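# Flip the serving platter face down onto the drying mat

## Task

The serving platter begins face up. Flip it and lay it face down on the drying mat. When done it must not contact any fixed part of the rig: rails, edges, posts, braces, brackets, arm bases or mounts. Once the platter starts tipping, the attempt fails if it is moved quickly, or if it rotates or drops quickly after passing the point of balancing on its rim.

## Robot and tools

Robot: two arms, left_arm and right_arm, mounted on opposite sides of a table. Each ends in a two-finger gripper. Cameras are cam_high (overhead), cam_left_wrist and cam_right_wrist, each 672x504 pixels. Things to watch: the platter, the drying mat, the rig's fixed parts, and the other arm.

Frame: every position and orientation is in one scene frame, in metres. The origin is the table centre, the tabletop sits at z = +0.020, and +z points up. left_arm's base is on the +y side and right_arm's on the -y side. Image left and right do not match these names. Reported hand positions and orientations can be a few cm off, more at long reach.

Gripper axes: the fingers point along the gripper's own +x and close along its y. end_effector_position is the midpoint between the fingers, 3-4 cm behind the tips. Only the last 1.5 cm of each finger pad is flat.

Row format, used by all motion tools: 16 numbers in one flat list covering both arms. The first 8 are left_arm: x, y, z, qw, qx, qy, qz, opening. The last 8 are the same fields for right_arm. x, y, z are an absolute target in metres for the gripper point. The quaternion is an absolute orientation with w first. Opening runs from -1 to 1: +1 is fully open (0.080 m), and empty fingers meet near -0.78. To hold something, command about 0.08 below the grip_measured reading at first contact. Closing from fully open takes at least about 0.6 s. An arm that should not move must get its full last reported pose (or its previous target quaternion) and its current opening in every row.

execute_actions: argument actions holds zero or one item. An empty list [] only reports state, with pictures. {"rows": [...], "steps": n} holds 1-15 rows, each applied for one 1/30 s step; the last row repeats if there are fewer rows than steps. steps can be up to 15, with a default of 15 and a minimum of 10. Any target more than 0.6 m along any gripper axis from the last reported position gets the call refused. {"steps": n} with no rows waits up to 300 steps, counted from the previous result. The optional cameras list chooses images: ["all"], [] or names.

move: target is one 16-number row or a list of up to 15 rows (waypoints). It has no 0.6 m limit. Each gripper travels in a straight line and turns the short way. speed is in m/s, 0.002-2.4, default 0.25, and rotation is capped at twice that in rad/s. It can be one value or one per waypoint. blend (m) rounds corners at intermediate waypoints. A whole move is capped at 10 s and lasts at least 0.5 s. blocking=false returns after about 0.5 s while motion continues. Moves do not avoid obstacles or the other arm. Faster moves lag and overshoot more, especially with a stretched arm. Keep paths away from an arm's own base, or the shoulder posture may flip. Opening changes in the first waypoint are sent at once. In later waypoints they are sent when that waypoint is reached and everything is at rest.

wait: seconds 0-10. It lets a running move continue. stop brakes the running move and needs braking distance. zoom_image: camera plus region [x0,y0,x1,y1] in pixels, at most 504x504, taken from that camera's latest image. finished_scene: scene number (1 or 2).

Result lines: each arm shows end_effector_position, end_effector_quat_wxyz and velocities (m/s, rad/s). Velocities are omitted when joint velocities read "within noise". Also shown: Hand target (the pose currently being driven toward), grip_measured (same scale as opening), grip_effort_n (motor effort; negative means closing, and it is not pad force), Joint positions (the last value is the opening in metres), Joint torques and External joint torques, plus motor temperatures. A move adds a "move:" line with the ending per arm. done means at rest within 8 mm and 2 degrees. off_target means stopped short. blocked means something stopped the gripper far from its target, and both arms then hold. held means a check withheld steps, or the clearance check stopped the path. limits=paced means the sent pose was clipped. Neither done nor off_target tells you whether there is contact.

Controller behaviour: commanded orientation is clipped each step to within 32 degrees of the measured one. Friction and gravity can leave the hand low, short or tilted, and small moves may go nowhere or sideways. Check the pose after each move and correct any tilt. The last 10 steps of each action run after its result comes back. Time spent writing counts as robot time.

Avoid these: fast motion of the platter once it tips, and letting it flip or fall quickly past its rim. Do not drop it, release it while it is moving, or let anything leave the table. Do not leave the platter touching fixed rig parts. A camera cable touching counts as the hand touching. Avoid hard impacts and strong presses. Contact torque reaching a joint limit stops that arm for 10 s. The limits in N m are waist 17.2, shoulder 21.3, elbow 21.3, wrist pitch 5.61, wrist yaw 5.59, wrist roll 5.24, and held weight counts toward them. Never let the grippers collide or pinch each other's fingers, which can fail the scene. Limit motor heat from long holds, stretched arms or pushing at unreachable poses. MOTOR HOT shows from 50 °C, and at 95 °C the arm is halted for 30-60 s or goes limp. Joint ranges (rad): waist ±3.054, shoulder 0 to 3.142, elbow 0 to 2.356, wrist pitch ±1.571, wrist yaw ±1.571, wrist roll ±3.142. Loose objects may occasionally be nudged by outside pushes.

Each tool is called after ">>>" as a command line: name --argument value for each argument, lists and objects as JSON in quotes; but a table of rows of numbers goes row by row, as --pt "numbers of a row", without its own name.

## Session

>>> execute_actions --actions '[]'

Scene clock: 0.00 s of 3974.00 s.
left_arm: end_effector_position=(+0.3479, +0.1610, +0.3459) grip_measured=+1.000 grip_effort_n=n/a end_effector_quat_wxyz=(+0.891, +0.414, +0.147, -0.113) | right_arm: end_effector_position=(-0.2519, -0.2605, +0.3897) grip_measured=+1.000 grip_effort_n=n/a end_effector_quat_wxyz=(+0.545, +0.034, +0.465, +0.697)
Joint positions: left_arm=[0.639 1.689 1.56 -0.385 -0.76 0.485 0.08] | right_arm=[1.09 1.102 1.345 -0.813 0.553 1.206 0.08]
Joint velocities: within noise
Joint torques (N m): no reading
External joint torques (N m): no reading
Motor temperatures (°C): left_arm=[29 30 26 25 25 30] | right_arm=[27 29 28 29 30 26]
Heat: left arm: hottest shoulder 30 °C (+0.0 °C/min); right arm: hottest wrist yaw 30 °C (+0.0 °C/min).
Hand target: left_arm +0.3479, +0.1611, +0.3467; +0.891, +0.414, +0.147, -0.112 | right_arm -0.2516, -0.2606, +0.3904; +0.544, +0.035, +0.465, +0.697

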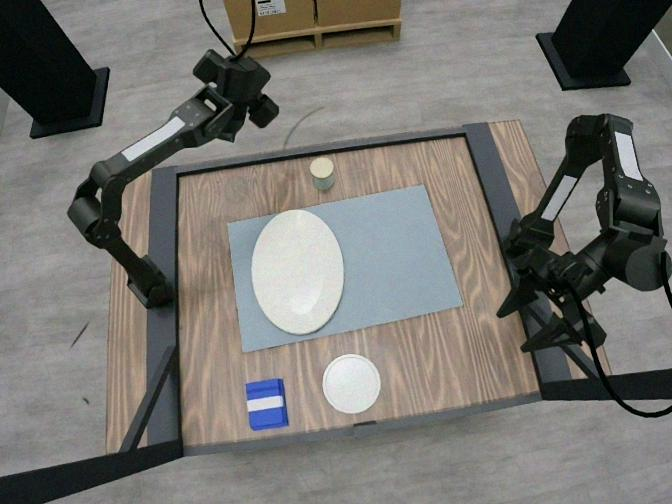

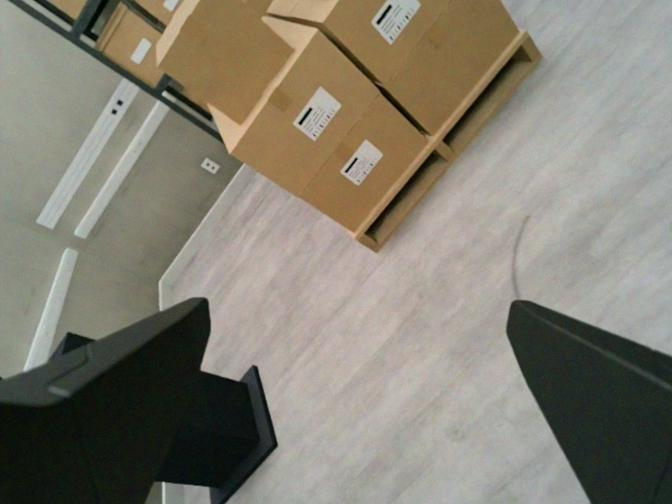

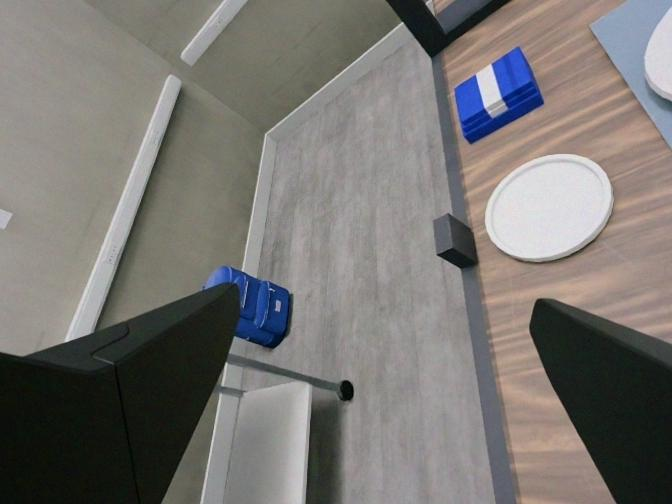

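>>> move --pt "0.17 0.24 0.36 0.123 0.696 -0.123 -0.696 -0.9 -0.2519 -0.2605 0.3897 0.545 0.034 0.465 0.697 1" --pt "0.0 0.27 0.30 0.123 0.696 -0.123 -0.696 -0.9 -0.2519 -0.2605 0.3897 0.545 0.034 0.465 0.697 1" --pt "0.0 0.27 0.15 0.123 0.696 -0.123 -0.696 -0.9 -0.2519 -0.2605 0.3897 0.545 0.034 0.465 0.697 1" --speed 0.3 --cameras '["cam_high","cam_left_wrist"]'

Scene clock: 7.87 s of 3974.00 s.
left_arm: end_effector_position=(+0.0001, +0.2686, +0.1517) grip_measured=-0.768 grip_effort_n=-83.5 end_effector_quat_wxyz=(+0.123, +0.695, -0.123, -0.697) | right_arm: end_effector_position=(-0.2519, -0.2605, +0.3897) grip_measured=+1.000 grip_effort_n=-1.6 end_effector_quat_wxyz=(+0.545, +0.034, +0.465, +0.697)
Joint positions: left_arm=[0.076 0.937 0.702 -0.988 0.035 1.66 0] | right_arm=[1.09 1.102 1.345 -0.813 0.553 1.206 0.08]
Joint torques (N m): left_arm=[-0.26 -2.52 6.33 0.9 -0.06 -0.1] | right_arm=[-0.04 -3.43 5.23 1.24 0.3 -0.06]
External joint torques (N m): left_arm=[-0.26 -0.79 0.02 0.04 -0.13 -0.08] | right_arm=[-0.04 -0.66 -1.06 -0.27 0.09 -0.02]
Heat: left arm: hottest shoulder 32 °C (+15.3 °C/min); right arm: hottest wrist pitch 31 °C (+15.3 °C/min).
Hand target: left_arm +0.0000, +0.2700, +0.1500; +0.123, +0.696, -0.123, -0.696 | right_arm -0.2519, -0.2604, +0.3896; +0.545, +0.034, +0.465, +0.697
Off the commanded pose: left_arm 0.002 m, 0 deg | right_arm 0.000 m, 0 deg.
Kept back: nothing.
move: done
Images, in order (width x height): cam_high 672x504, cam_left_wrist 672x504.

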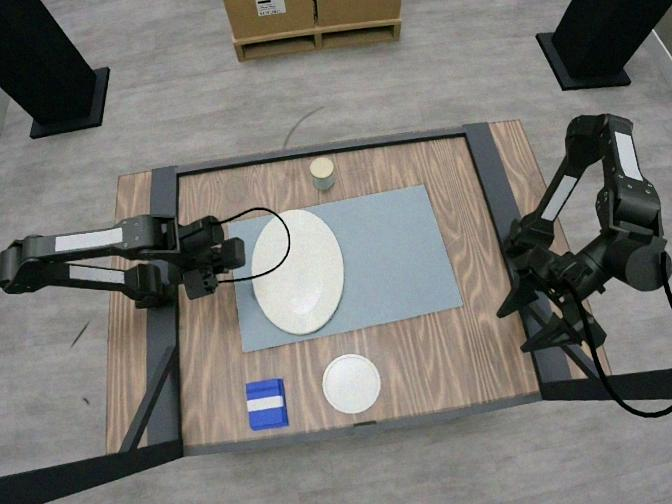

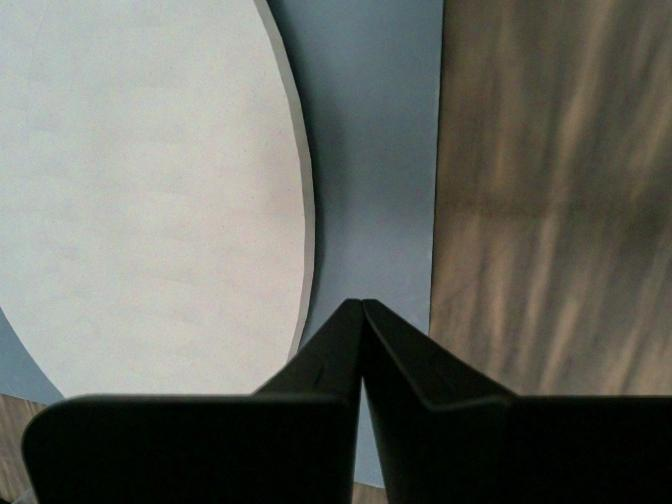

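>>> move --pt "0.005 0.27 0.068 0.123 0.696 -0.123 -0.696 -0.9 -0.2519 -0.2605 0.3897 0.545 0.034 0.465 0.697 1" --pt "0.005 0.19 0.066 0.123 0.696 -0.123 -0.696 -0.9 -0.2519 -0.2605 0.3897 0.545 0.034 0.465 0.697 1" --speed 0.06 --cameras '["cam_high","cam_left_wrist"]'

Scene clock: 11.47 s of 3974.00 s.
left_arm: end_effector_position=(+0.0045, +0.2244, +0.0612) grip_measured=-0.768 grip_effort_n=-83.5 end_effector_quat_wxyz=(+0.088, +0.701, -0.085, -0.703) | right_arm: end_effector_position=(-0.2519, -0.2605, +0.3897) grip_measured=+1.000 grip_effort_n=-1.6 end_effector_quat_wxyz=(+0.545, +0.034, +0.465, +0.697)
Joint positions: left_arm=[0.07 1.359 0.588 -0.555 0.024 1.653 0] | right_arm=[1.09 1.102 1.345 -0.813 0.553 1.206 0.08]
Joint torques (N m): left_arm=[-0.6 0.02 10.24 6.07 0.26 -0.18] | right_arm=[-0.07 -3.44 5.25 1.3 0.22 0.01]
External joint torques (N m): left_arm=[-0.63 3.8 4.85 5.37 0.2 -0.17] | right_arm=[-0.08 -0.65 -1.05 -0.21 0.02 0.04]
Heat: left arm: hottest shoulder 32 °C (+10.5 °C/min); right arm: hottest wrist pitch 31 °C (+10.5 °C/min).
Hand target: left_arm +0.0047, +0.1936, +0.0698; +0.123, +0.696, -0.123, -0.697 | right_arm -0.2519, -0.2604, +0.3896; +0.545, +0.034, +0.465, +0.697
Off the commanded pose: left_arm 0.035 m, 6 deg | right_arm 0.000 m, 0 deg.
Kept back: nothing.
move: off_target (left_arm)
Images, in order (width x height): cam_high 672x504, cam_left_wrist 672x504.

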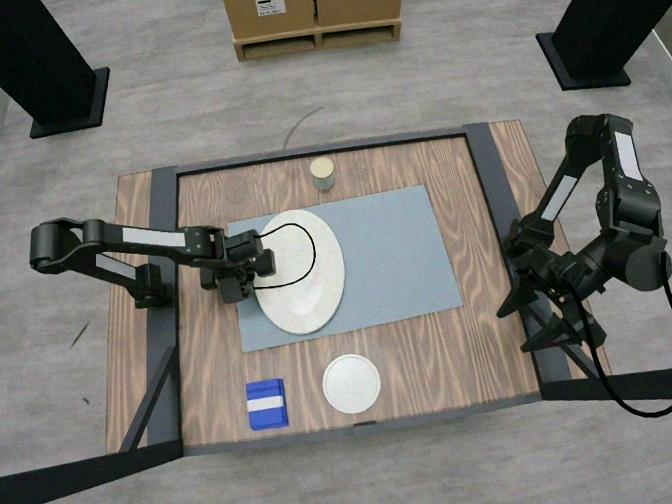

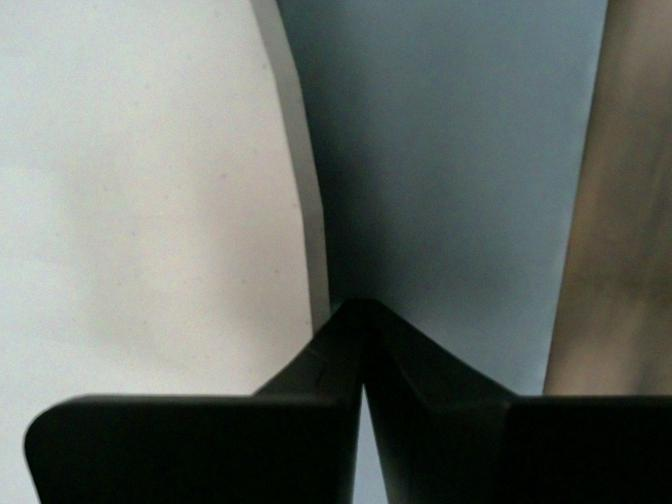

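>>> move --pt "0.005 0.205 0.08 0.123 0.696 -0.123 -0.696 -0.9 -0.2519 -0.2605 0.3897 0.545 0.034 0.465 0.697 1" --pt "0.005 0.11 0.08 0.123 0.696 -0.123 -0.696 -0.9 -0.2519 -0.2605 0.3897 0.545 0.034 0.465 0.697 1" --speed 0.06 --cameras '["cam_high","cam_left_wrist"]'

Scene clock: 14.03 s of 3974.00 s.
left_arm: end_effector_position=(+0.0051, +0.1408, +0.0705) grip_measured=-0.768 grip_effort_n=-83.5 end_effector_quat_wxyz=(+0.094, +0.700, -0.091, -0.702) | right_arm: end_effector_position=(-0.2519, -0.2605, +0.3897) grip_measured=+1.000 grip_effort_n=-1.6 end_effector_quat_wxyz=(+0.545, +0.034, +0.465, +0.697)
Joint positions: left_arm=[0.046 1.656 0.9 -0.554 0.019 1.629 0] | right_arm=[1.09 1.102 1.345 -0.813 0.553 1.206 0.08]
Joint torques (N m): left_arm=[-0.48 -2.94 12.45 4.84 0.13 -0.08] | right_arm=[0 -3.43 5.33 1.29 0.25 -0.03]
External joint torques (N m): left_arm=[-0.45 3.23 6.97 4.12 0.06 -0.06] | right_arm=[-0.03 -0.71 -0.94 -0.21 0.05 0.01]
Motor temperatures (°C): left_arm=[29 32 30 32 25 30] | right_arm=[27 30 31 31 30 26]
Heat: left arm: hottest shoulder 32 °C (+8.6 °C/min), its wrist pitch heating fast: 32 °C (+32.6 °C/min); right arm: hottest elbow 31 °C (+12.8 °C/min). Heating fast: the left arm's wrist pitch motor: a push or a pull is the cause, and it goes on while you think. Ease it with your next call, before anything else.
Hand target: left_arm +0.0049, +0.1122, +0.0819; +0.123, +0.696, -0.123, -0.696 | right_arm -0.2519, -0.2604, +0.3896; +0.545, +0.034, +0.465, +0.697
Off the commanded pose: left_arm 0.032 m, 5 deg | right_arm 0.000 m, 0 deg.
Kept back: nothing.
move: off_target (left_arm)
Images, in order (width x height): cam_high 672x504, cam_left_wrist 672x504.

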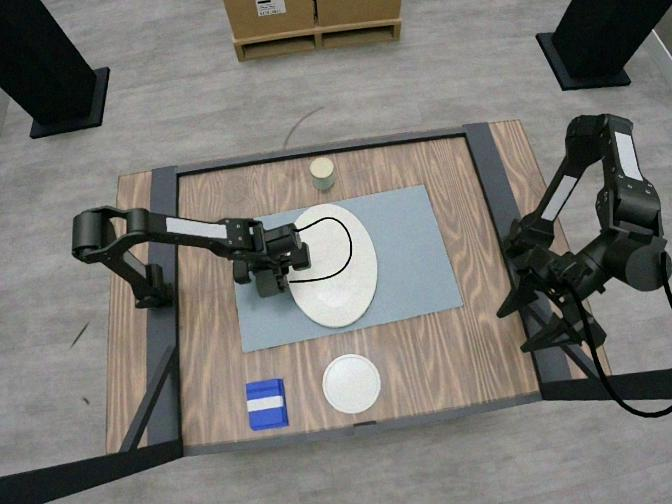

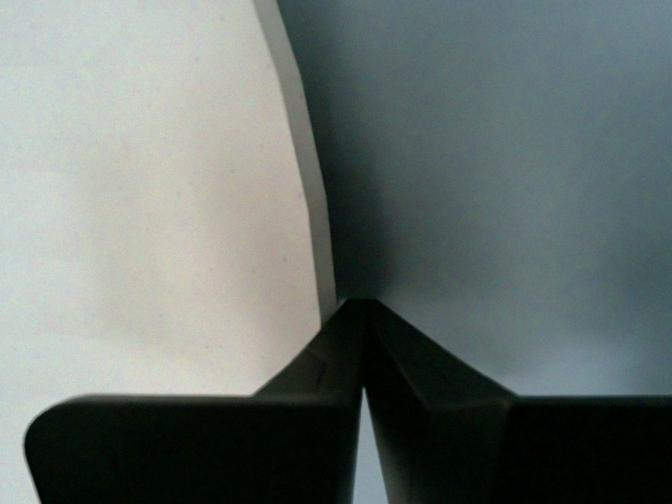

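>>> move --pt "0.005 0.18 0.085 0.123 0.696 -0.123 -0.696 -0.9 -0.2519 -0.2605 0.3897 0.545 0.034 0.465 0.697 1" --pt "0.0 0.20 0.08 0.271 0.653 -0.271 -0.653 0.25 -0.2519 -0.2605 0.3897 0.545 0.034 0.465 0.697 1" --speed 0.12

>>> move --pt "0.0 0.195 0.071 0.271 0.653 -0.271 -0.653 0.25 -0.2519 -0.2605 0.3897 0.545 0.034 0.465 0.697 1" --pt "0.0 0.155 0.071 0.271 0.653 -0.271 -0.653 0.25 -0.2519 -0.2605 0.3897 0.545 0.034 0.465 0.697 1" --speed 0.06 --cameras '["cam_high","cam_left_wrist"]'

Scene clock: 18.30 s of 3974.00 s.
left_arm: end_effector_position=(+0.0001, +0.1984, +0.0806) grip_measured=+0.245 grip_effort_n=19.3 end_effector_quat_wxyz=(+0.269, +0.655, -0.271, -0.652) | right_arm: end_effector_position=(-0.2519, -0.2605, +0.3897) grip_measured=+1.000 grip_effort_n=-1.6 end_effector_quat_wxyz=(+0.545, +0.034, +0.465, +0.697)
Joint positions: left_arm=[0.061 1.089 0.254 0.046 0.054 1.632 0.046] | right_arm=[1.09 1.102 1.345 -0.813 0.553 1.206 0.08]
Joint torques (N m): left_arm=[0.17 -3.13 5.95 1.52 0.26 -0.11] | right_arm=[0.04 -3.6 5.26 1.24 0.26 -0.06]
External joint torques (N m): left_arm=[0.16 -0.74 -0.04 0.09 0.2 -0.08] | right_arm=[0.03 -0.8 -1.06 -0.28 0.05 -0.03]
Heat: left arm: hottest wrist pitch 33 °C (+26.2 °C/min); right arm: hottest wrist pitch 32 °C (+9.8 °C/min). Heating fast: the left arm's wrist pitch motor: a push or a pull is the cause, and it goes on while you think. Ease it with your next call, before anything else.
Hand target: left_arm +0.0000, +0.2000, +0.0799; +0.271, +0.653, -0.271, -0.653 | right_arm -0.2519, -0.2604, +0.3896; +0.545, +0.034, +0.465, +0.697
Off the commanded pose: left_arm 0.002 m, 0 deg | right_arm 0.000 m, 0 deg.
Kept back: nothing.
move: done

Scene clock: 19.47 s of 3974.00 s.
left_arm: end_effector_position=(+0.0000, +0.1595, +0.0716) grip_measured=+0.247 grip_effort_n=13.3 end_effector_quat_wxyz=(+0.271, +0.652, -0.271, -0.654) | right_arm: end_effector_position=(-0.2519, -0.2605, +0.3897) grip_measured=+1.000 grip_effort_n=-1.6 end_effector_quat_wxyz=(+0.545, +0.034, +0.465, +0.697)
Joint positions: left_arm=[0.049 1.353 0.348 0.219 0.05 1.618 0.046] | right_arm=[1.09 1.102 1.345 -0.813 0.553 1.206 0.08]
Joint torques (N m): left_arm=[-0.32 -1.05 7.79 2.04 -0.1 -0.12] | right_arm=[-0.21 -3.53 5.33 1.21 0.27 -0.01]
External joint torques (N m): left_arm=[-0.32 2.65 2.42 0.62 -0.16 -0.08] | right_arm=[-0.22 -0.77 -0.96 -0.3 0.07 0.03]
Heat: left arm: hottest wrist pitch 33 °C (+24.7 °C/min); right arm: hottest elbow 32 °C (+12.3 °C/min). Heating fast: the left arm's wrist pitch motor: a push or a pull is the cause, and it goes on while you think. Ease it with your next call, before anything else.
Hand target: left_arm -0.0001, +0.1552, +0.0711; +0.271, +0.653, -0.271, -0.653 | right_arm -0.2519, -0.2604, +0.3896; +0.545, +0.034, +0.465, +0.697
Off the commanded pose: left_arm 0.005 m, 0 deg | right_arm 0.000 m, 0 deg.
Kept back: nothing.
move: done
Images, in order (width x height): cam_high 672x504, cam_left_wrist 672x504.

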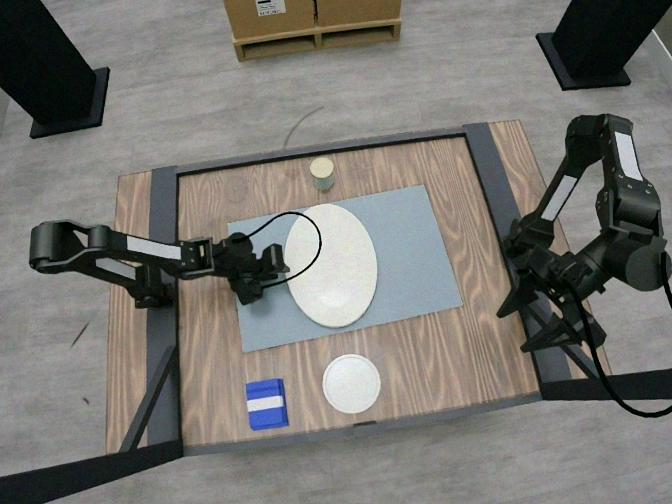

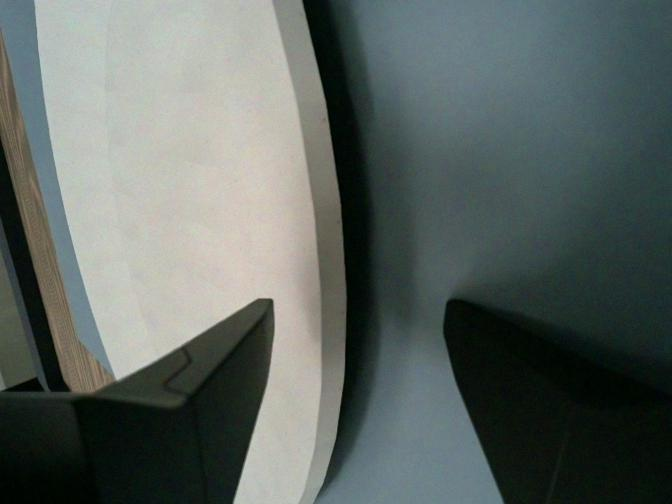

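>>> move --pt "0.0 0.152 0.071 0.271 0.653 -0.271 -0.653 0.05 -0.2519 -0.2605 0.3897 0.545 0.034 0.465 0.697 1" --pt "0.0 0.145 0.11 0.271 0.653 -0.271 -0.653 0.05 -0.2519 -0.2605 0.3897 0.545 0.034 0.465 0.697 1" --pt "0.0 0.118 0.17 0.271 0.653 -0.271 -0.653 0.05 -0.2519 -0.2605 0.3897 0.545 0.034 0.465 0.697 1" --pt "0.0 0.083 0.218 0.271 0.653 -0.271 -0.653 0.05 -0.2519 -0.2605 0.3897 0.545 0.034 0.465 0.697 1" --speed 0.05 --cameras '["cam_high","cam_left_wrist"]'

Scene clock: 24.40 s of 3974.00 s.
left_arm: end_effector_position=(+0.0004, +0.0856, +0.2173) grip_measured=+0.054 grip_effort_n=-19.8 end_effector_quat_wxyz=(+0.271, +0.653, -0.272, -0.653) end_effector_velocity=(+0.000, +0.008, -0.012) end_effector_angular_velocity=(+0.061, +0.013, +0.018) | right_arm: end_effector_position=(-0.2519, -0.2605, +0.3897) grip_measured=+1.000 grip_effort_n=-1.6 end_effector_quat_wxyz=(+0.545, +0.034, +0.465, +0.697)
Joint positions: left_arm=[0.031 1.374 1.014 -0.424 0.037 1.606 0.037] | right_arm=[1.09 1.102 1.345 -0.813 0.553 1.206 0.08]
Joint velocities: left_arm=[-0.002 0.007 -0.002 -0.051 -0.007 -0.022 0] | right_arm=[within noise]
Joint torques (N m): left_arm=[-0.25 -3.9 9.18 1.28 -0.09 -0.12] | right_arm=[-0.11 -3.24 5.42 1.26 0.26 -0.01]
External joint torques (N m): left_arm=[-0.27 1.36 2.41 -0.13 -0.14 -0.08] | right_arm=[-0.13 -0.53 -0.83 -0.24 0.06 0.02]
Heat: left arm: hottest wrist pitch 33 °C (+19.7 °C/min); right arm: hottest elbow 32 °C (+9.8 °C/min).
Hand target: left_arm +0.0001, +0.0830, +0.2180; +0.271, +0.653, -0.271, -0.653 | right_arm -0.2519, -0.2604, +0.3896; +0.545, +0.034, +0.465, +0.697
Off the commanded pose: left_arm 0.003 m, 0 deg | right_arm 0.000 m, 0 deg.
Kept back: nothing.
move: done
Images, in order (width x height): cam_high 672x504, cam_left_wrist 672x504.

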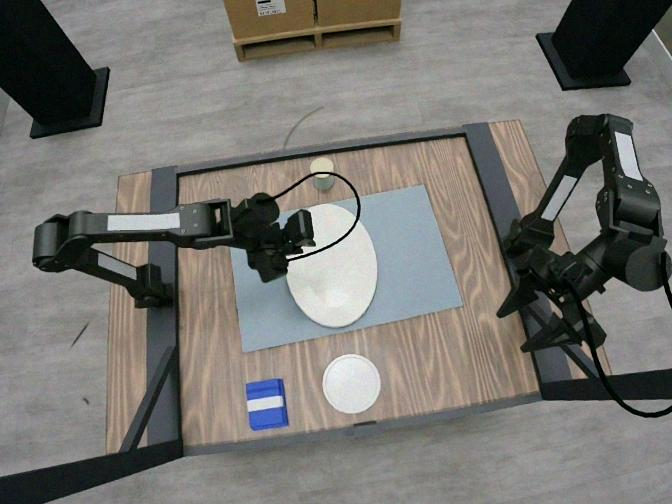

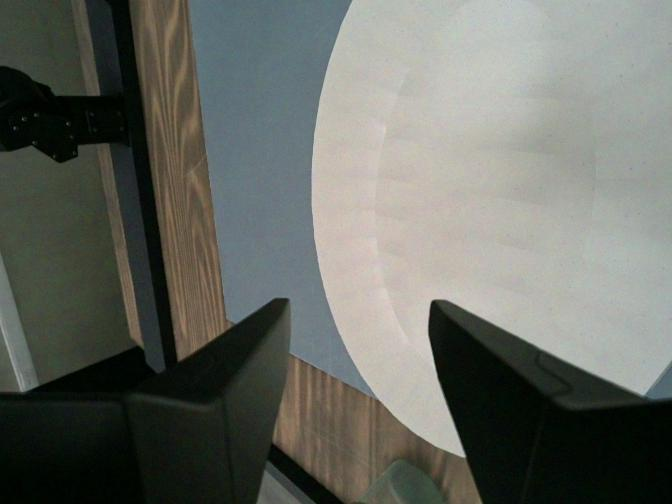

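>>> move --pt "0.0 0.20 0.13 0.271 0.653 -0.271 -0.653 0.25 -0.2519 -0.2605 0.3897 0.545 0.034 0.465 0.697 1" --pt "0.0 0.195 0.07 0.271 0.653 -0.271 -0.653 0.25 -0.2519 -0.2605 0.3897 0.545 0.034 0.465 0.697 1" --pt "0.0 0.143 0.068 0.271 0.653 -0.271 -0.653 0.25 -0.2519 -0.2605 0.3897 0.545 0.034 0.465 0.697 1" --pt "0.0 0.143 0.068 0.271 0.653 -0.271 -0.653 0.05 -0.2519 -0.2605 0.3897 0.545 0.034 0.465 0.697 1" --speed 0.08 --cameras '["cam_high","cam_left_wrist"]'

Scene clock: 29.33 s of 3974.00 s.
left_arm: end_effector_position=(+0.0005, +0.1470, +0.0691) grip_measured=+0.055 grip_effort_n=-19.8 end_effector_quat_wxyz=(+0.272, +0.653, -0.272, -0.653) | right_arm: end_effector_position=(-0.2519, -0.2605, +0.3897) grip_measured=+1.000 grip_effort_n=-1.6 end_effector_quat_wxyz=(+0.545, +0.034, +0.465, +0.697)
Joint positions: left_arm=[0.045 1.423 0.384 0.256 0.046 1.616 0.037] | right_arm=[1.09 1.102 1.345 -0.813 0.553 1.206 0.08]
Joint torques (N m): left_arm=[-0.36 -1.51 7.61 1.83 -0.05 -0.11] | right_arm=[-0.04 -3.43 5.44 1.23 0.31 0.02]
External joint torques (N m): left_arm=[-0.33 2.66 2.29 0.39 -0.12 -0.08] | right_arm=[-0.04 -0.53 -0.94 -0.29 0.1 0.05]
Heat: left arm: hottest wrist pitch 33 °C (+16.4 °C/min); right arm: hottest elbow 33 °C (+10.2 °C/min).
Hand target: left_arm +0.0000, +0.1432, +0.0680; +0.271, +0.653, -0.271, -0.653 | right_arm -0.2519, -0.2604, +0.3896; +0.545, +0.034, +0.465, +0.697
Off the commanded pose: left_arm 0.004 m, 0 deg | right_arm 0.000 m, 0 deg.
Kept back: nothing.
move: done
Images, in order (width x height): cam_high 672x504, cam_left_wrist 672x504.

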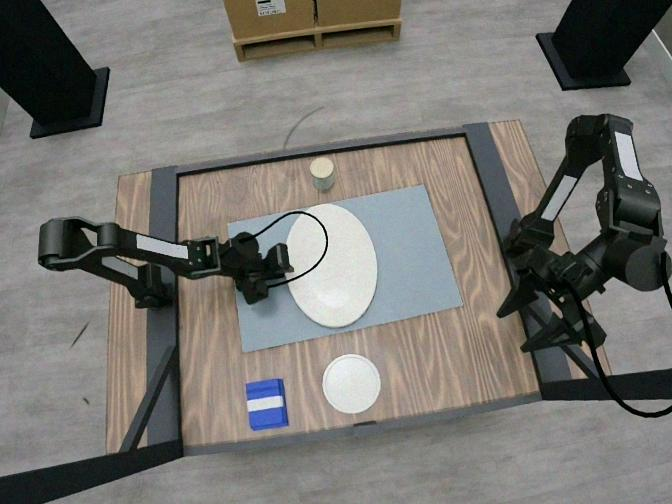

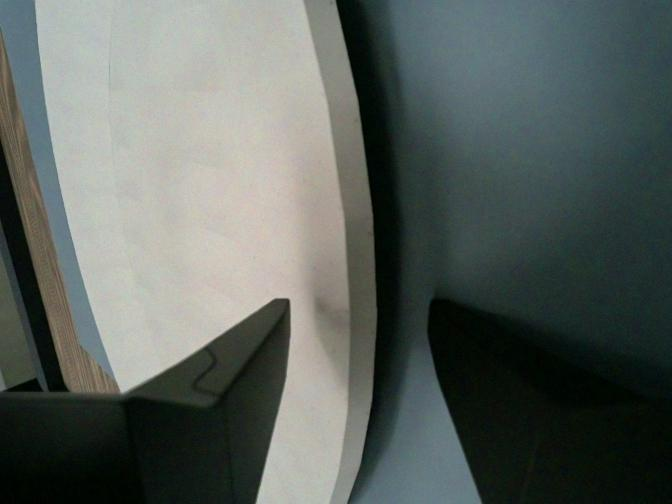

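>>> move --pt "0.0 0.16 0.072 0.271 0.653 -0.271 -0.653 0.25 -0.2519 -0.2605 0.3897 0.545 0.034 0.465 0.697 1" --pt "0.0 0.128 0.071 0.271 0.653 -0.271 -0.653 0.25 -0.2519 -0.2605 0.3897 0.545 0.034 0.465 0.697 1" --pt "0.0 0.128 0.071 0.271 0.653 -0.271 -0.653 -0.05 -0.2519 -0.2605 0.3897 0.545 0.034 0.465 0.697 1" --speed 0.06 --cameras '["cam_high","cam_left_wrist"]'

Scene clock: 31.73 s of 3974.00 s.
left_arm: end_effector_position=(+0.0001, +0.1309, +0.0704) grip_measured=-0.045 grip_effort_n=-19.8 end_effector_quat_wxyz=(+0.270, +0.653, -0.271, -0.654) | right_arm: end_effector_position=(-0.2519, -0.2605, +0.3897) grip_measured=+1.000 grip_effort_n=-1.6 end_effector_quat_wxyz=(+0.545, +0.034, +0.465, +0.697)
Joint positions: left_arm=[0.04 1.488 0.448 0.252 0.043 1.613 0.033] | right_arm=[1.09 1.102 1.345 -0.813 0.553 1.206 0.08]
Joint torques (N m): left_arm=[-0.25 -3.29 7.15 1.45 -0.07 -0.12] | right_arm=[0.01 -3.52 5.17 1.25 0.28 -0.01]
External joint torques (N m): left_arm=[-0.25 1.36 1.82 0.01 -0.13 -0.08] | right_arm=[0 -0.71 -1.15 -0.27 0.07 0.02]
Heat: left arm: hottest wrist pitch 33 °C (+15.1 °C/min); right arm: hottest elbow 33 °C (+9.5 °C/min).
Hand target: left_arm +0.0000, +0.1281, +0.0710; +0.271, +0.653, -0.271, -0.653 | right_arm -0.2519, -0.2604, +0.3896; +0.545, +0.034, +0.465, +0.697
Off the commanded pose: left_arm 0.003 m, 0 deg | right_arm 0.000 m, 0 deg.
Kept back: nothing.
move: done
Images, in order (width x height): cam_high 672x504, cam_left_wrist 672x504.

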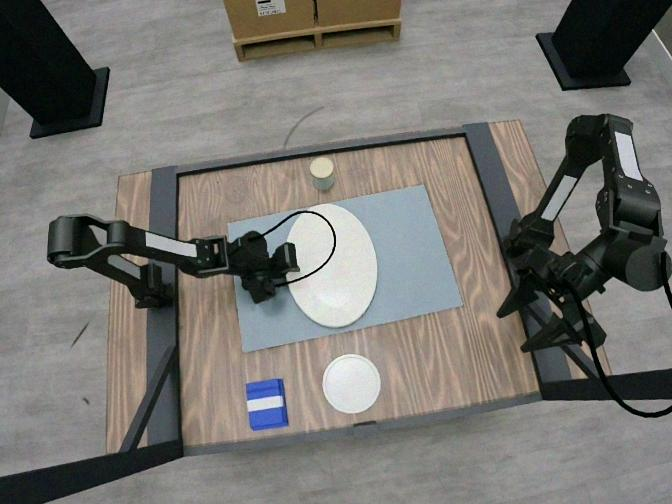

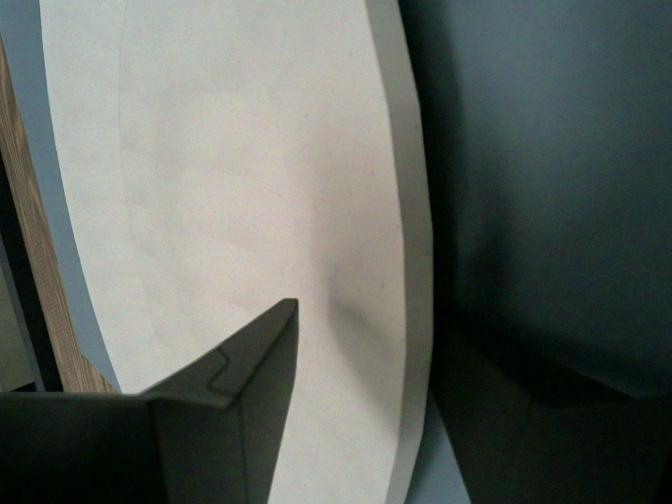

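>>> move --pt "0.0 0.123 0.11 0.271 0.653 -0.271 -0.653 -0.05 -0.2519 -0.2605 0.3897 0.545 0.034 0.465 0.697 1" --pt "0.0 0.106 0.155 0.271 0.653 -0.271 -0.653 -0.05 -0.2519 -0.2605 0.3897 0.545 0.034 0.465 0.697 1" --pt "0.0 0.082 0.20 0.271 0.653 -0.271 -0.653 -0.05 -0.2519 -0.2605 0.3897 0.545 0.034 0.465 0.697 1" --speed 0.05 --cameras '["cam_high","cam_left_wrist"]'

Scene clock: 35.27 s of 3974.00 s.
left_arm: end_effector_position=(-0.0009, +0.0978, +0.1802) grip_measured=-0.046 grip_effort_n=-19.3 end_effector_quat_wxyz=(+0.248, +0.660, -0.248, -0.664) | right_arm: end_effector_position=(-0.2519, -0.2605, +0.3897) grip_measured=+1.000 grip_effort_n=-1.6 end_effector_quat_wxyz=(+0.545, +0.034, +0.465, +0.697)
Joint positions: left_arm=[0.029 1.388 0.918 -0.384 0.037 1.605 0.033] | right_arm=[1.09 1.102 1.345 -0.813 0.553 1.206 0.08]
Joint torques (N m): left_arm=[-0.2 -4.39 12.65 3.45 -0.11 -0.07] | right_arm=[-0.31 -3.44 5.38 1.26 0.29 0]
External joint torques (N m): left_arm=[-0.17 0.89 5.98 2.09 -0.17 -0.03] | right_arm=[-0.32 -0.64 -0.92 -0.24 0.08 0.03]
Heat: left arm: hottest wrist pitch 34 °C (+15.3 °C/min); right arm: hottest elbow 33 °C (+8.5 °C/min).
Hand target: left_arm -0.0001, +0.0834, +0.2004; +0.271, +0.653, -0.271, -0.653 | right_arm -0.2519, -0.2604, +0.3896; +0.545, +0.034, +0.465, +0.697
Off the commanded pose: left_arm 0.025 m, 4 deg | right_arm 0.000 m, 0 deg.
Kept back: nothing.
move: off_target (left_arm)
Images, in order (width x height): cam_high 672x504, cam_left_wrist 672x504.

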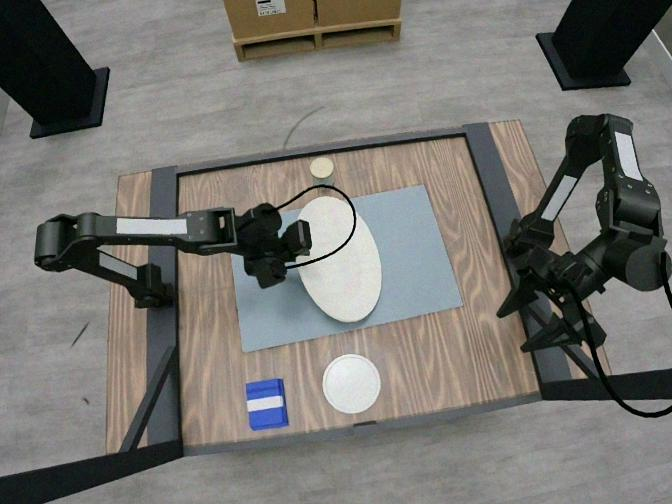

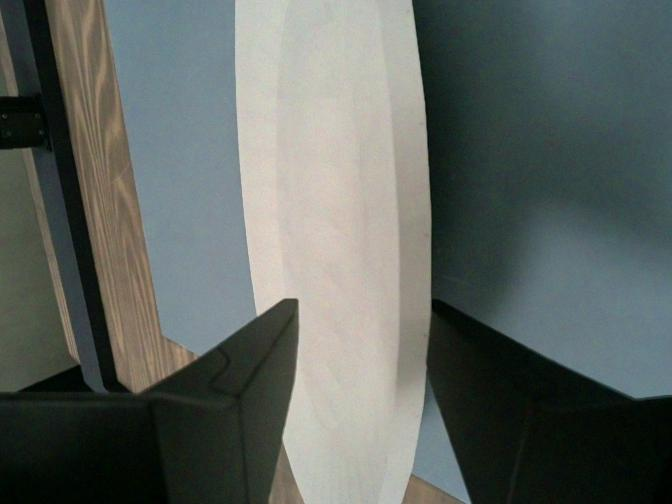

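>>> move --pt "0.0 0.073 0.198 0.271 0.653 -0.271 -0.653 -0.05 -0.2519 -0.2605 0.3897 0.545 0.034 0.465 0.697 1" --pt "0.0 0.073 0.198 0.271 0.653 -0.271 -0.653 -0.4 -0.2519 -0.2605 0.3897 0.545 0.034 0.465 0.697 1" --speed 0.04 --cameras '["cam_high","cam_left_wrist"]'

Scene clock: 37.00 s of 3974.00 s.
left_arm: end_effector_position=(-0.0007, +0.0889, +0.1776) grip_measured=-0.393 grip_effort_n=-29.1 end_effector_quat_wxyz=(+0.248, +0.660, -0.247, -0.665) | right_arm: end_effector_position=(-0.2519, -0.2605, +0.3897) grip_measured=+1.000 grip_effort_n=-1.6 end_effector_quat_wxyz=(+0.545, +0.034, +0.465, +0.697)
Joint positions: left_arm=[0.028 1.427 0.941 -0.37 0.036 1.603 0.017] | right_arm=[1.09 1.102 1.345 -0.813 0.553 1.206 0.08]
Joint torques (N m): left_arm=[-0.18 -4.74 12.62 3.42 -0.11 -0.06] | right_arm=[-0.15 -3.41 5.25 1.27 0.26 -0.03]
External joint torques (N m): left_arm=[-0.18 0.67 6.1 2.1 -0.17 -0.02] | right_arm=[-0.14 -0.6 -1.08 -0.25 0.05 0]
Heat: left arm: hottest wrist pitch 35 °C (+16.2 °C/min); right arm: hottest elbow 33 °C (+8.1 °C/min).
Hand target: left_arm +0.0000, +0.0745, +0.1984; +0.271, +0.653, -0.271, -0.653 | right_arm -0.2519, -0.2604, +0.3896; +0.545, +0.034, +0.465, +0.697
Off the commanded pose: left_arm 0.026 m, 4 deg | right_arm 0.000 m, 0 deg.
Kept back: nothing.
move: off_target (left_arm); target 2's new opening was sent with left_arm's hand 0.027 m and 4 deg from that target
Images, in order (width x height): cam_high 672x504, cam_left_wrist 672x504.

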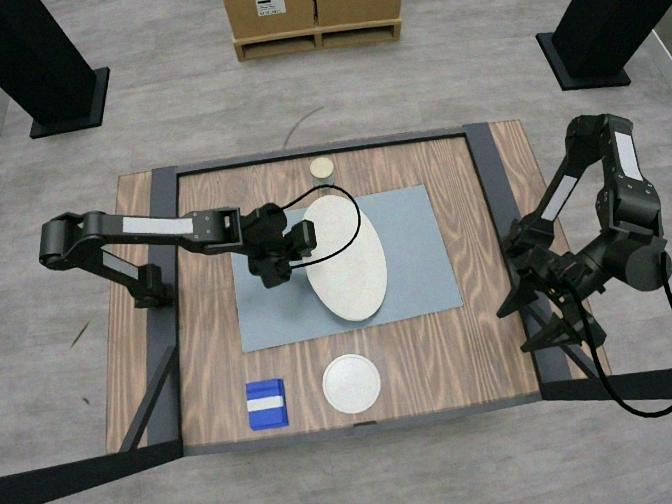

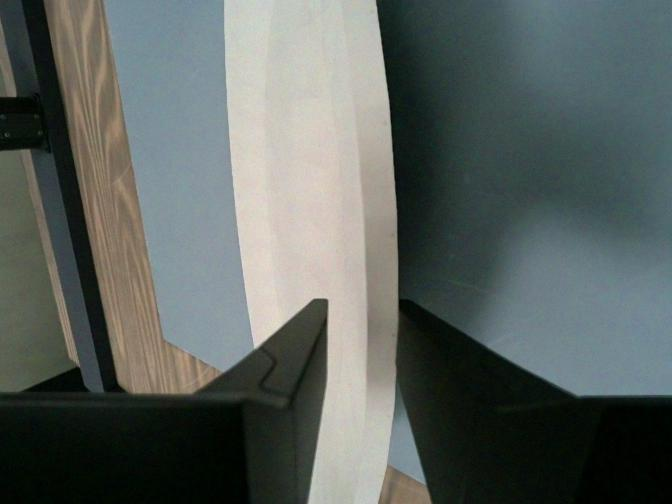

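>>> move --target '[0.0,0.073,0.198,0.271,0.653,-0.271,-0.653,-0.8,-0.2519,-0.2605,0.3897,0.545,0.034,0.465,0.697,1]' --speed 0.04 --cameras '["cam_high","cam_left_wrist"]'

Scene clock: 37.97 s of 3974.00 s.
left_arm: end_effector_position=(-0.0003, +0.0873, +0.1799) grip_measured=-0.640 grip_effort_n=-83.5 end_effector_quat_wxyz=(+0.252, +0.660, -0.249, -0.663) | right_arm: end_effector_position=(-0.2519, -0.2605, +0.3897) grip_measured=+1.000 grip_effort_n=-1.6 end_effector_quat_wxyz=(+0.545, +0.034, +0.465, +0.697)
Joint positions: left_arm=[0.028 1.427 0.945 -0.366 0.033 1.601 0.006] | right_arm=[1.09 1.102 1.345 -0.813 0.553 1.206 0.08]
Joint torques (N m): left_arm=[-0.14 -4.64 12.24 3.2 0.03 0.03] | right_arm=[-0.18 -3.23 5.24 1.25 0.26 -0.05]
External joint torques (N m): left_arm=[-0.16 0.88 5.59 1.84 -0.02 0.06] | right_arm=[-0.19 -0.37 -1.09 -0.25 0.05 -0.02]
Heat: left arm: hottest wrist pitch 35 °C (+15.8 °C/min); right arm: hottest elbow 33 °C (+7.9 °C/min).
Hand target: left_arm -0.0001, +0.0741, +0.1984; +0.271, +0.653, -0.271, -0.653 | right_arm -0.2519, -0.2604, +0.3896; +0.545, +0.034, +0.465, +0.697
Off the commanded pose: left_arm 0.023 m, 4 deg | right_arm 0.000 m, 0 deg.
Kept back: nothing.
move: off_target (left_arm)
Images, in order (width x height): cam_high 672x504, cam_left_wrist 672x504.

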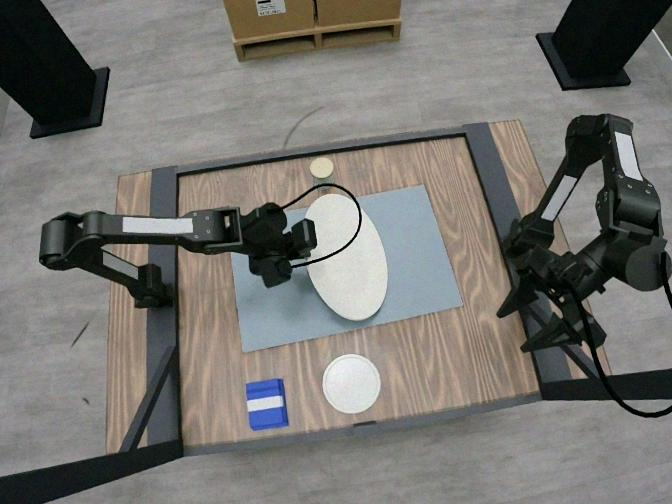

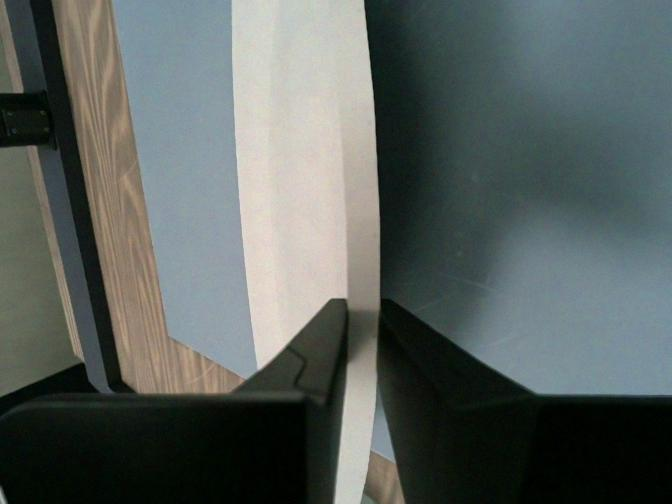

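>>> move --pt "0.0 0.05 0.255 0.213 0.674 -0.213 -0.674 -0.8 -0.2519 -0.2605 0.3897 0.545 0.034 0.465 0.697 1" --pt "0.0 0.05 0.29 0.153 0.69 -0.153 -0.69 -0.8 -0.2519 -0.2605 0.3897 0.545 0.034 0.465 0.697 1" --pt "0.0 0.11 0.31 0.123 0.696 -0.123 -0.696 -0.8 -0.2519 -0.2605 0.3897 0.545 0.034 0.465 0.697 1" --speed 0.04 --cameras '["cam_high","cam_left_wrist"]'

Scene clock: 45.20 s of 3974.00 s.
left_arm: end_effector_position=(-0.0015, +0.1087, +0.2796) grip_measured=-0.640 grip_effort_n=-83.5 end_effector_quat_wxyz=(+0.086, +0.699, -0.086, -0.705) | right_arm: end_effector_position=(-0.2519, -0.2605, +0.3897) grip_measured=+1.000 grip_effort_n=-1.6 end_effector_quat_wxyz=(+0.545, +0.034, +0.465, +0.697)
Joint positions: left_arm=[0.021 1.727 1.843 -1.444 0.018 1.608 0.006] | right_arm=[1.09 1.102 1.345 -0.813 0.553 1.206 0.08]
Joint torques (N m): left_arm=[0.15 -12.51 10.41 1.6 -0.09 0.07] | right_arm=[-0.14 -3.34 5.22 1.25 0.22 -0.04]
External joint torques (N m): left_arm=[0.16 -5.54 4.66 0.91 -0.16 0.08] | right_arm=[-0.14 -0.61 -1.03 -0.24 0.01 0]
Motor temperatures (°C): left_arm=[29 34 36 35 25 30] | right_arm=[27 30 34 33 30 26]
Heat: left arm: hottest elbow 36 °C (+13.3 °C/min); right arm: hottest elbow 34 °C (+8.0 °C/min).
Hand target: left_arm -0.0001, +0.1113, +0.3095; +0.123, +0.696, -0.123, -0.696 | right_arm -0.2519, -0.2604, +0.3896; +0.545, +0.034, +0.465, +0.697
Off the commanded pose: left_arm 0.030 m, 6 deg | right_arm 0.000 m, 0 deg.
Kept back: nothing.
move: off_target (left_arm)
Images, in order (width x height): cam_high 672x504, cam_left_wrist 672x504.

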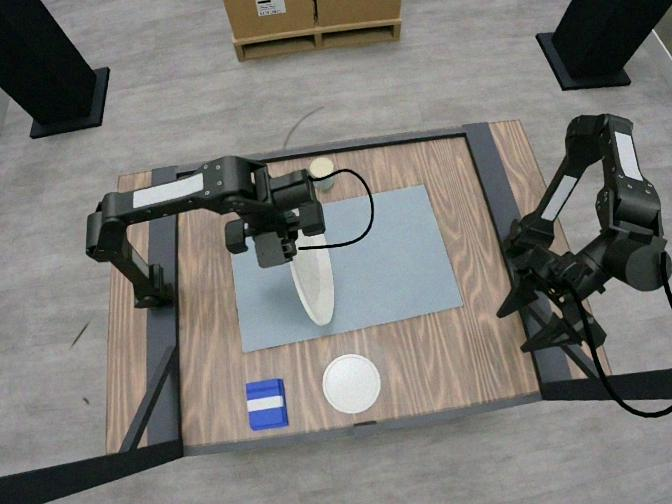

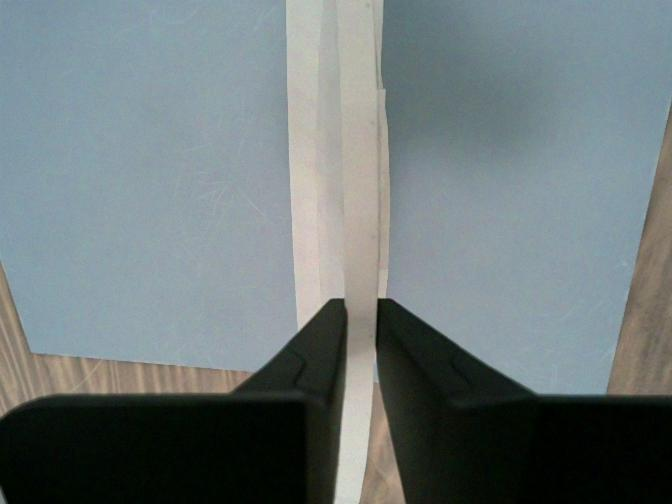

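Continue to the hang position.

>>> move --pt "0.0 0.155 0.322 0.082 0.702 -0.082 -0.702 -0.85 -0.2519 -0.2605 0.3897 0.545 0.034 0.465 0.697 1" --speed 0.04 --cameras '["cam_high","cam_left_wrist"]'

>>> zoom_image --camera "cam_high" --region '[220, 180, 400, 370]'

Scene clock: 47.30 s of 3974.00 s.
left_arm: end_effector_position=(-0.0012, +0.1490, +0.2984) grip_measured=-0.640 grip_effort_n=-83.5 end_effector_quat_wxyz=(+0.070, +0.701, -0.069, -0.706) end_effector_velocity=(-0.001, +0.005, -0.003) end_effector_angular_velocity=(+0.017, -0.005, +0.001) | right_arm: end_effector_position=(-0.2519, -0.2605, +0.3897) grip_measured=+1.000 grip_effort_n=-2.1 end_effector_quat_wxyz=(+0.545, +0.034, +0.465, +0.697)
Joint positions: left_arm=[0.026 1.641 1.836 -1.569 0.015 1.613 0.006] | right_arm=[1.09 1.102 1.345 -0.813 0.553 1.206 0.08]
Joint velocities: left_arm=[-0.007 -0.007 -0.017 -0.007 -0.007 -0.007 0] | right_arm=[within noise]
Joint torques (N m): left_arm=[0.15 -11.03 9.75 0.38 -0.11 0.06] | right_arm=[0.02 -3.21 5.45 1.24 0.27 -0.02]
External joint torques (N m): left_arm=[0.16 -4.84 4.12 -0.27 -0.17 0.08] | right_arm=[0 -0.34 -0.93 -0.28 0.07 0.01]
Heat: left arm: hottest elbow 37 °C (+14.0 °C/min); right arm: hottest elbow 34 °C (+7.6 °C/min).
Hand target: left_arm -0.0001, +0.1555, +0.3209; +0.097, +0.701, -0.097, -0.700 | right_arm -0.2519, -0.2604, +0.3896; +0.545, +0.034, +0.465, +0.697
Off the commanded pose: left_arm 0.024 m, 2 deg | right_arm 0.000 m, 0 deg.
joint sent to its limit (left arm) — joint 4 (wrist pitch), lower limit.
Kept back: nothing.
move: off_target (left_arm)
Images, in order (width x height): cam_high 672x504, cam_left_wrist 672x504.

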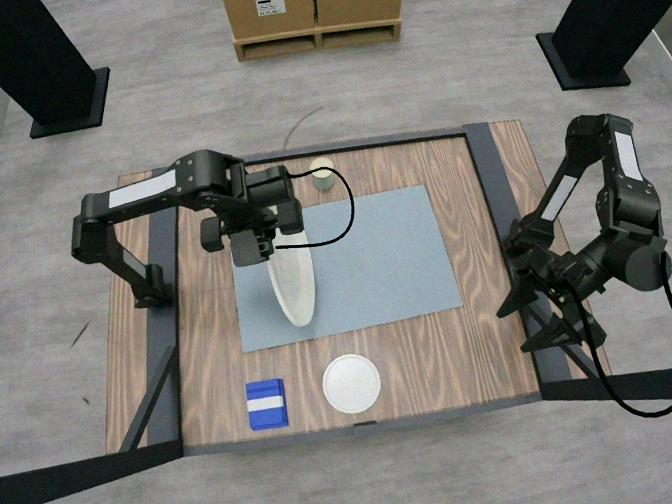

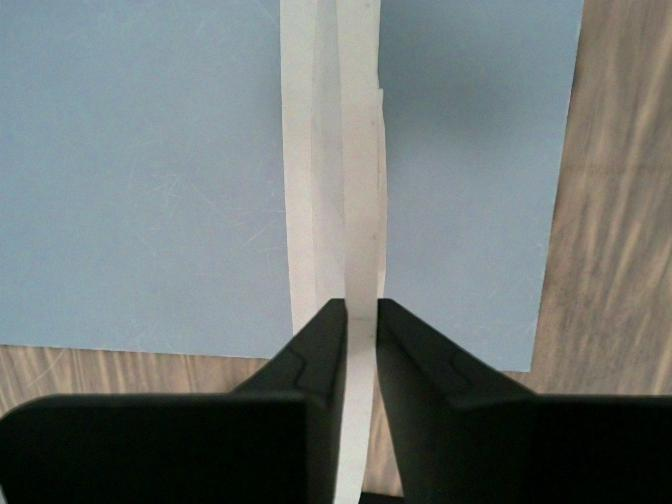

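Scaled by 2.653 from the camera's 672x504 image, which has a finer 960x720 frame.

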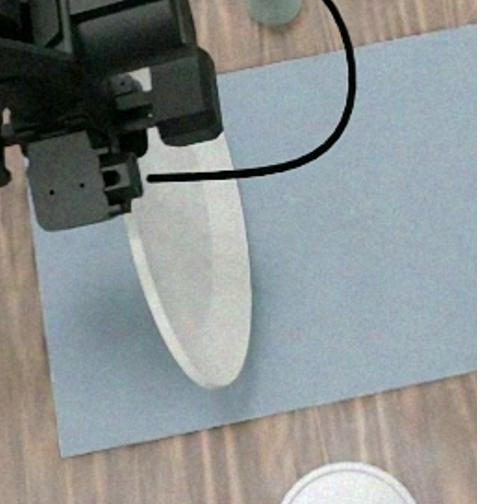

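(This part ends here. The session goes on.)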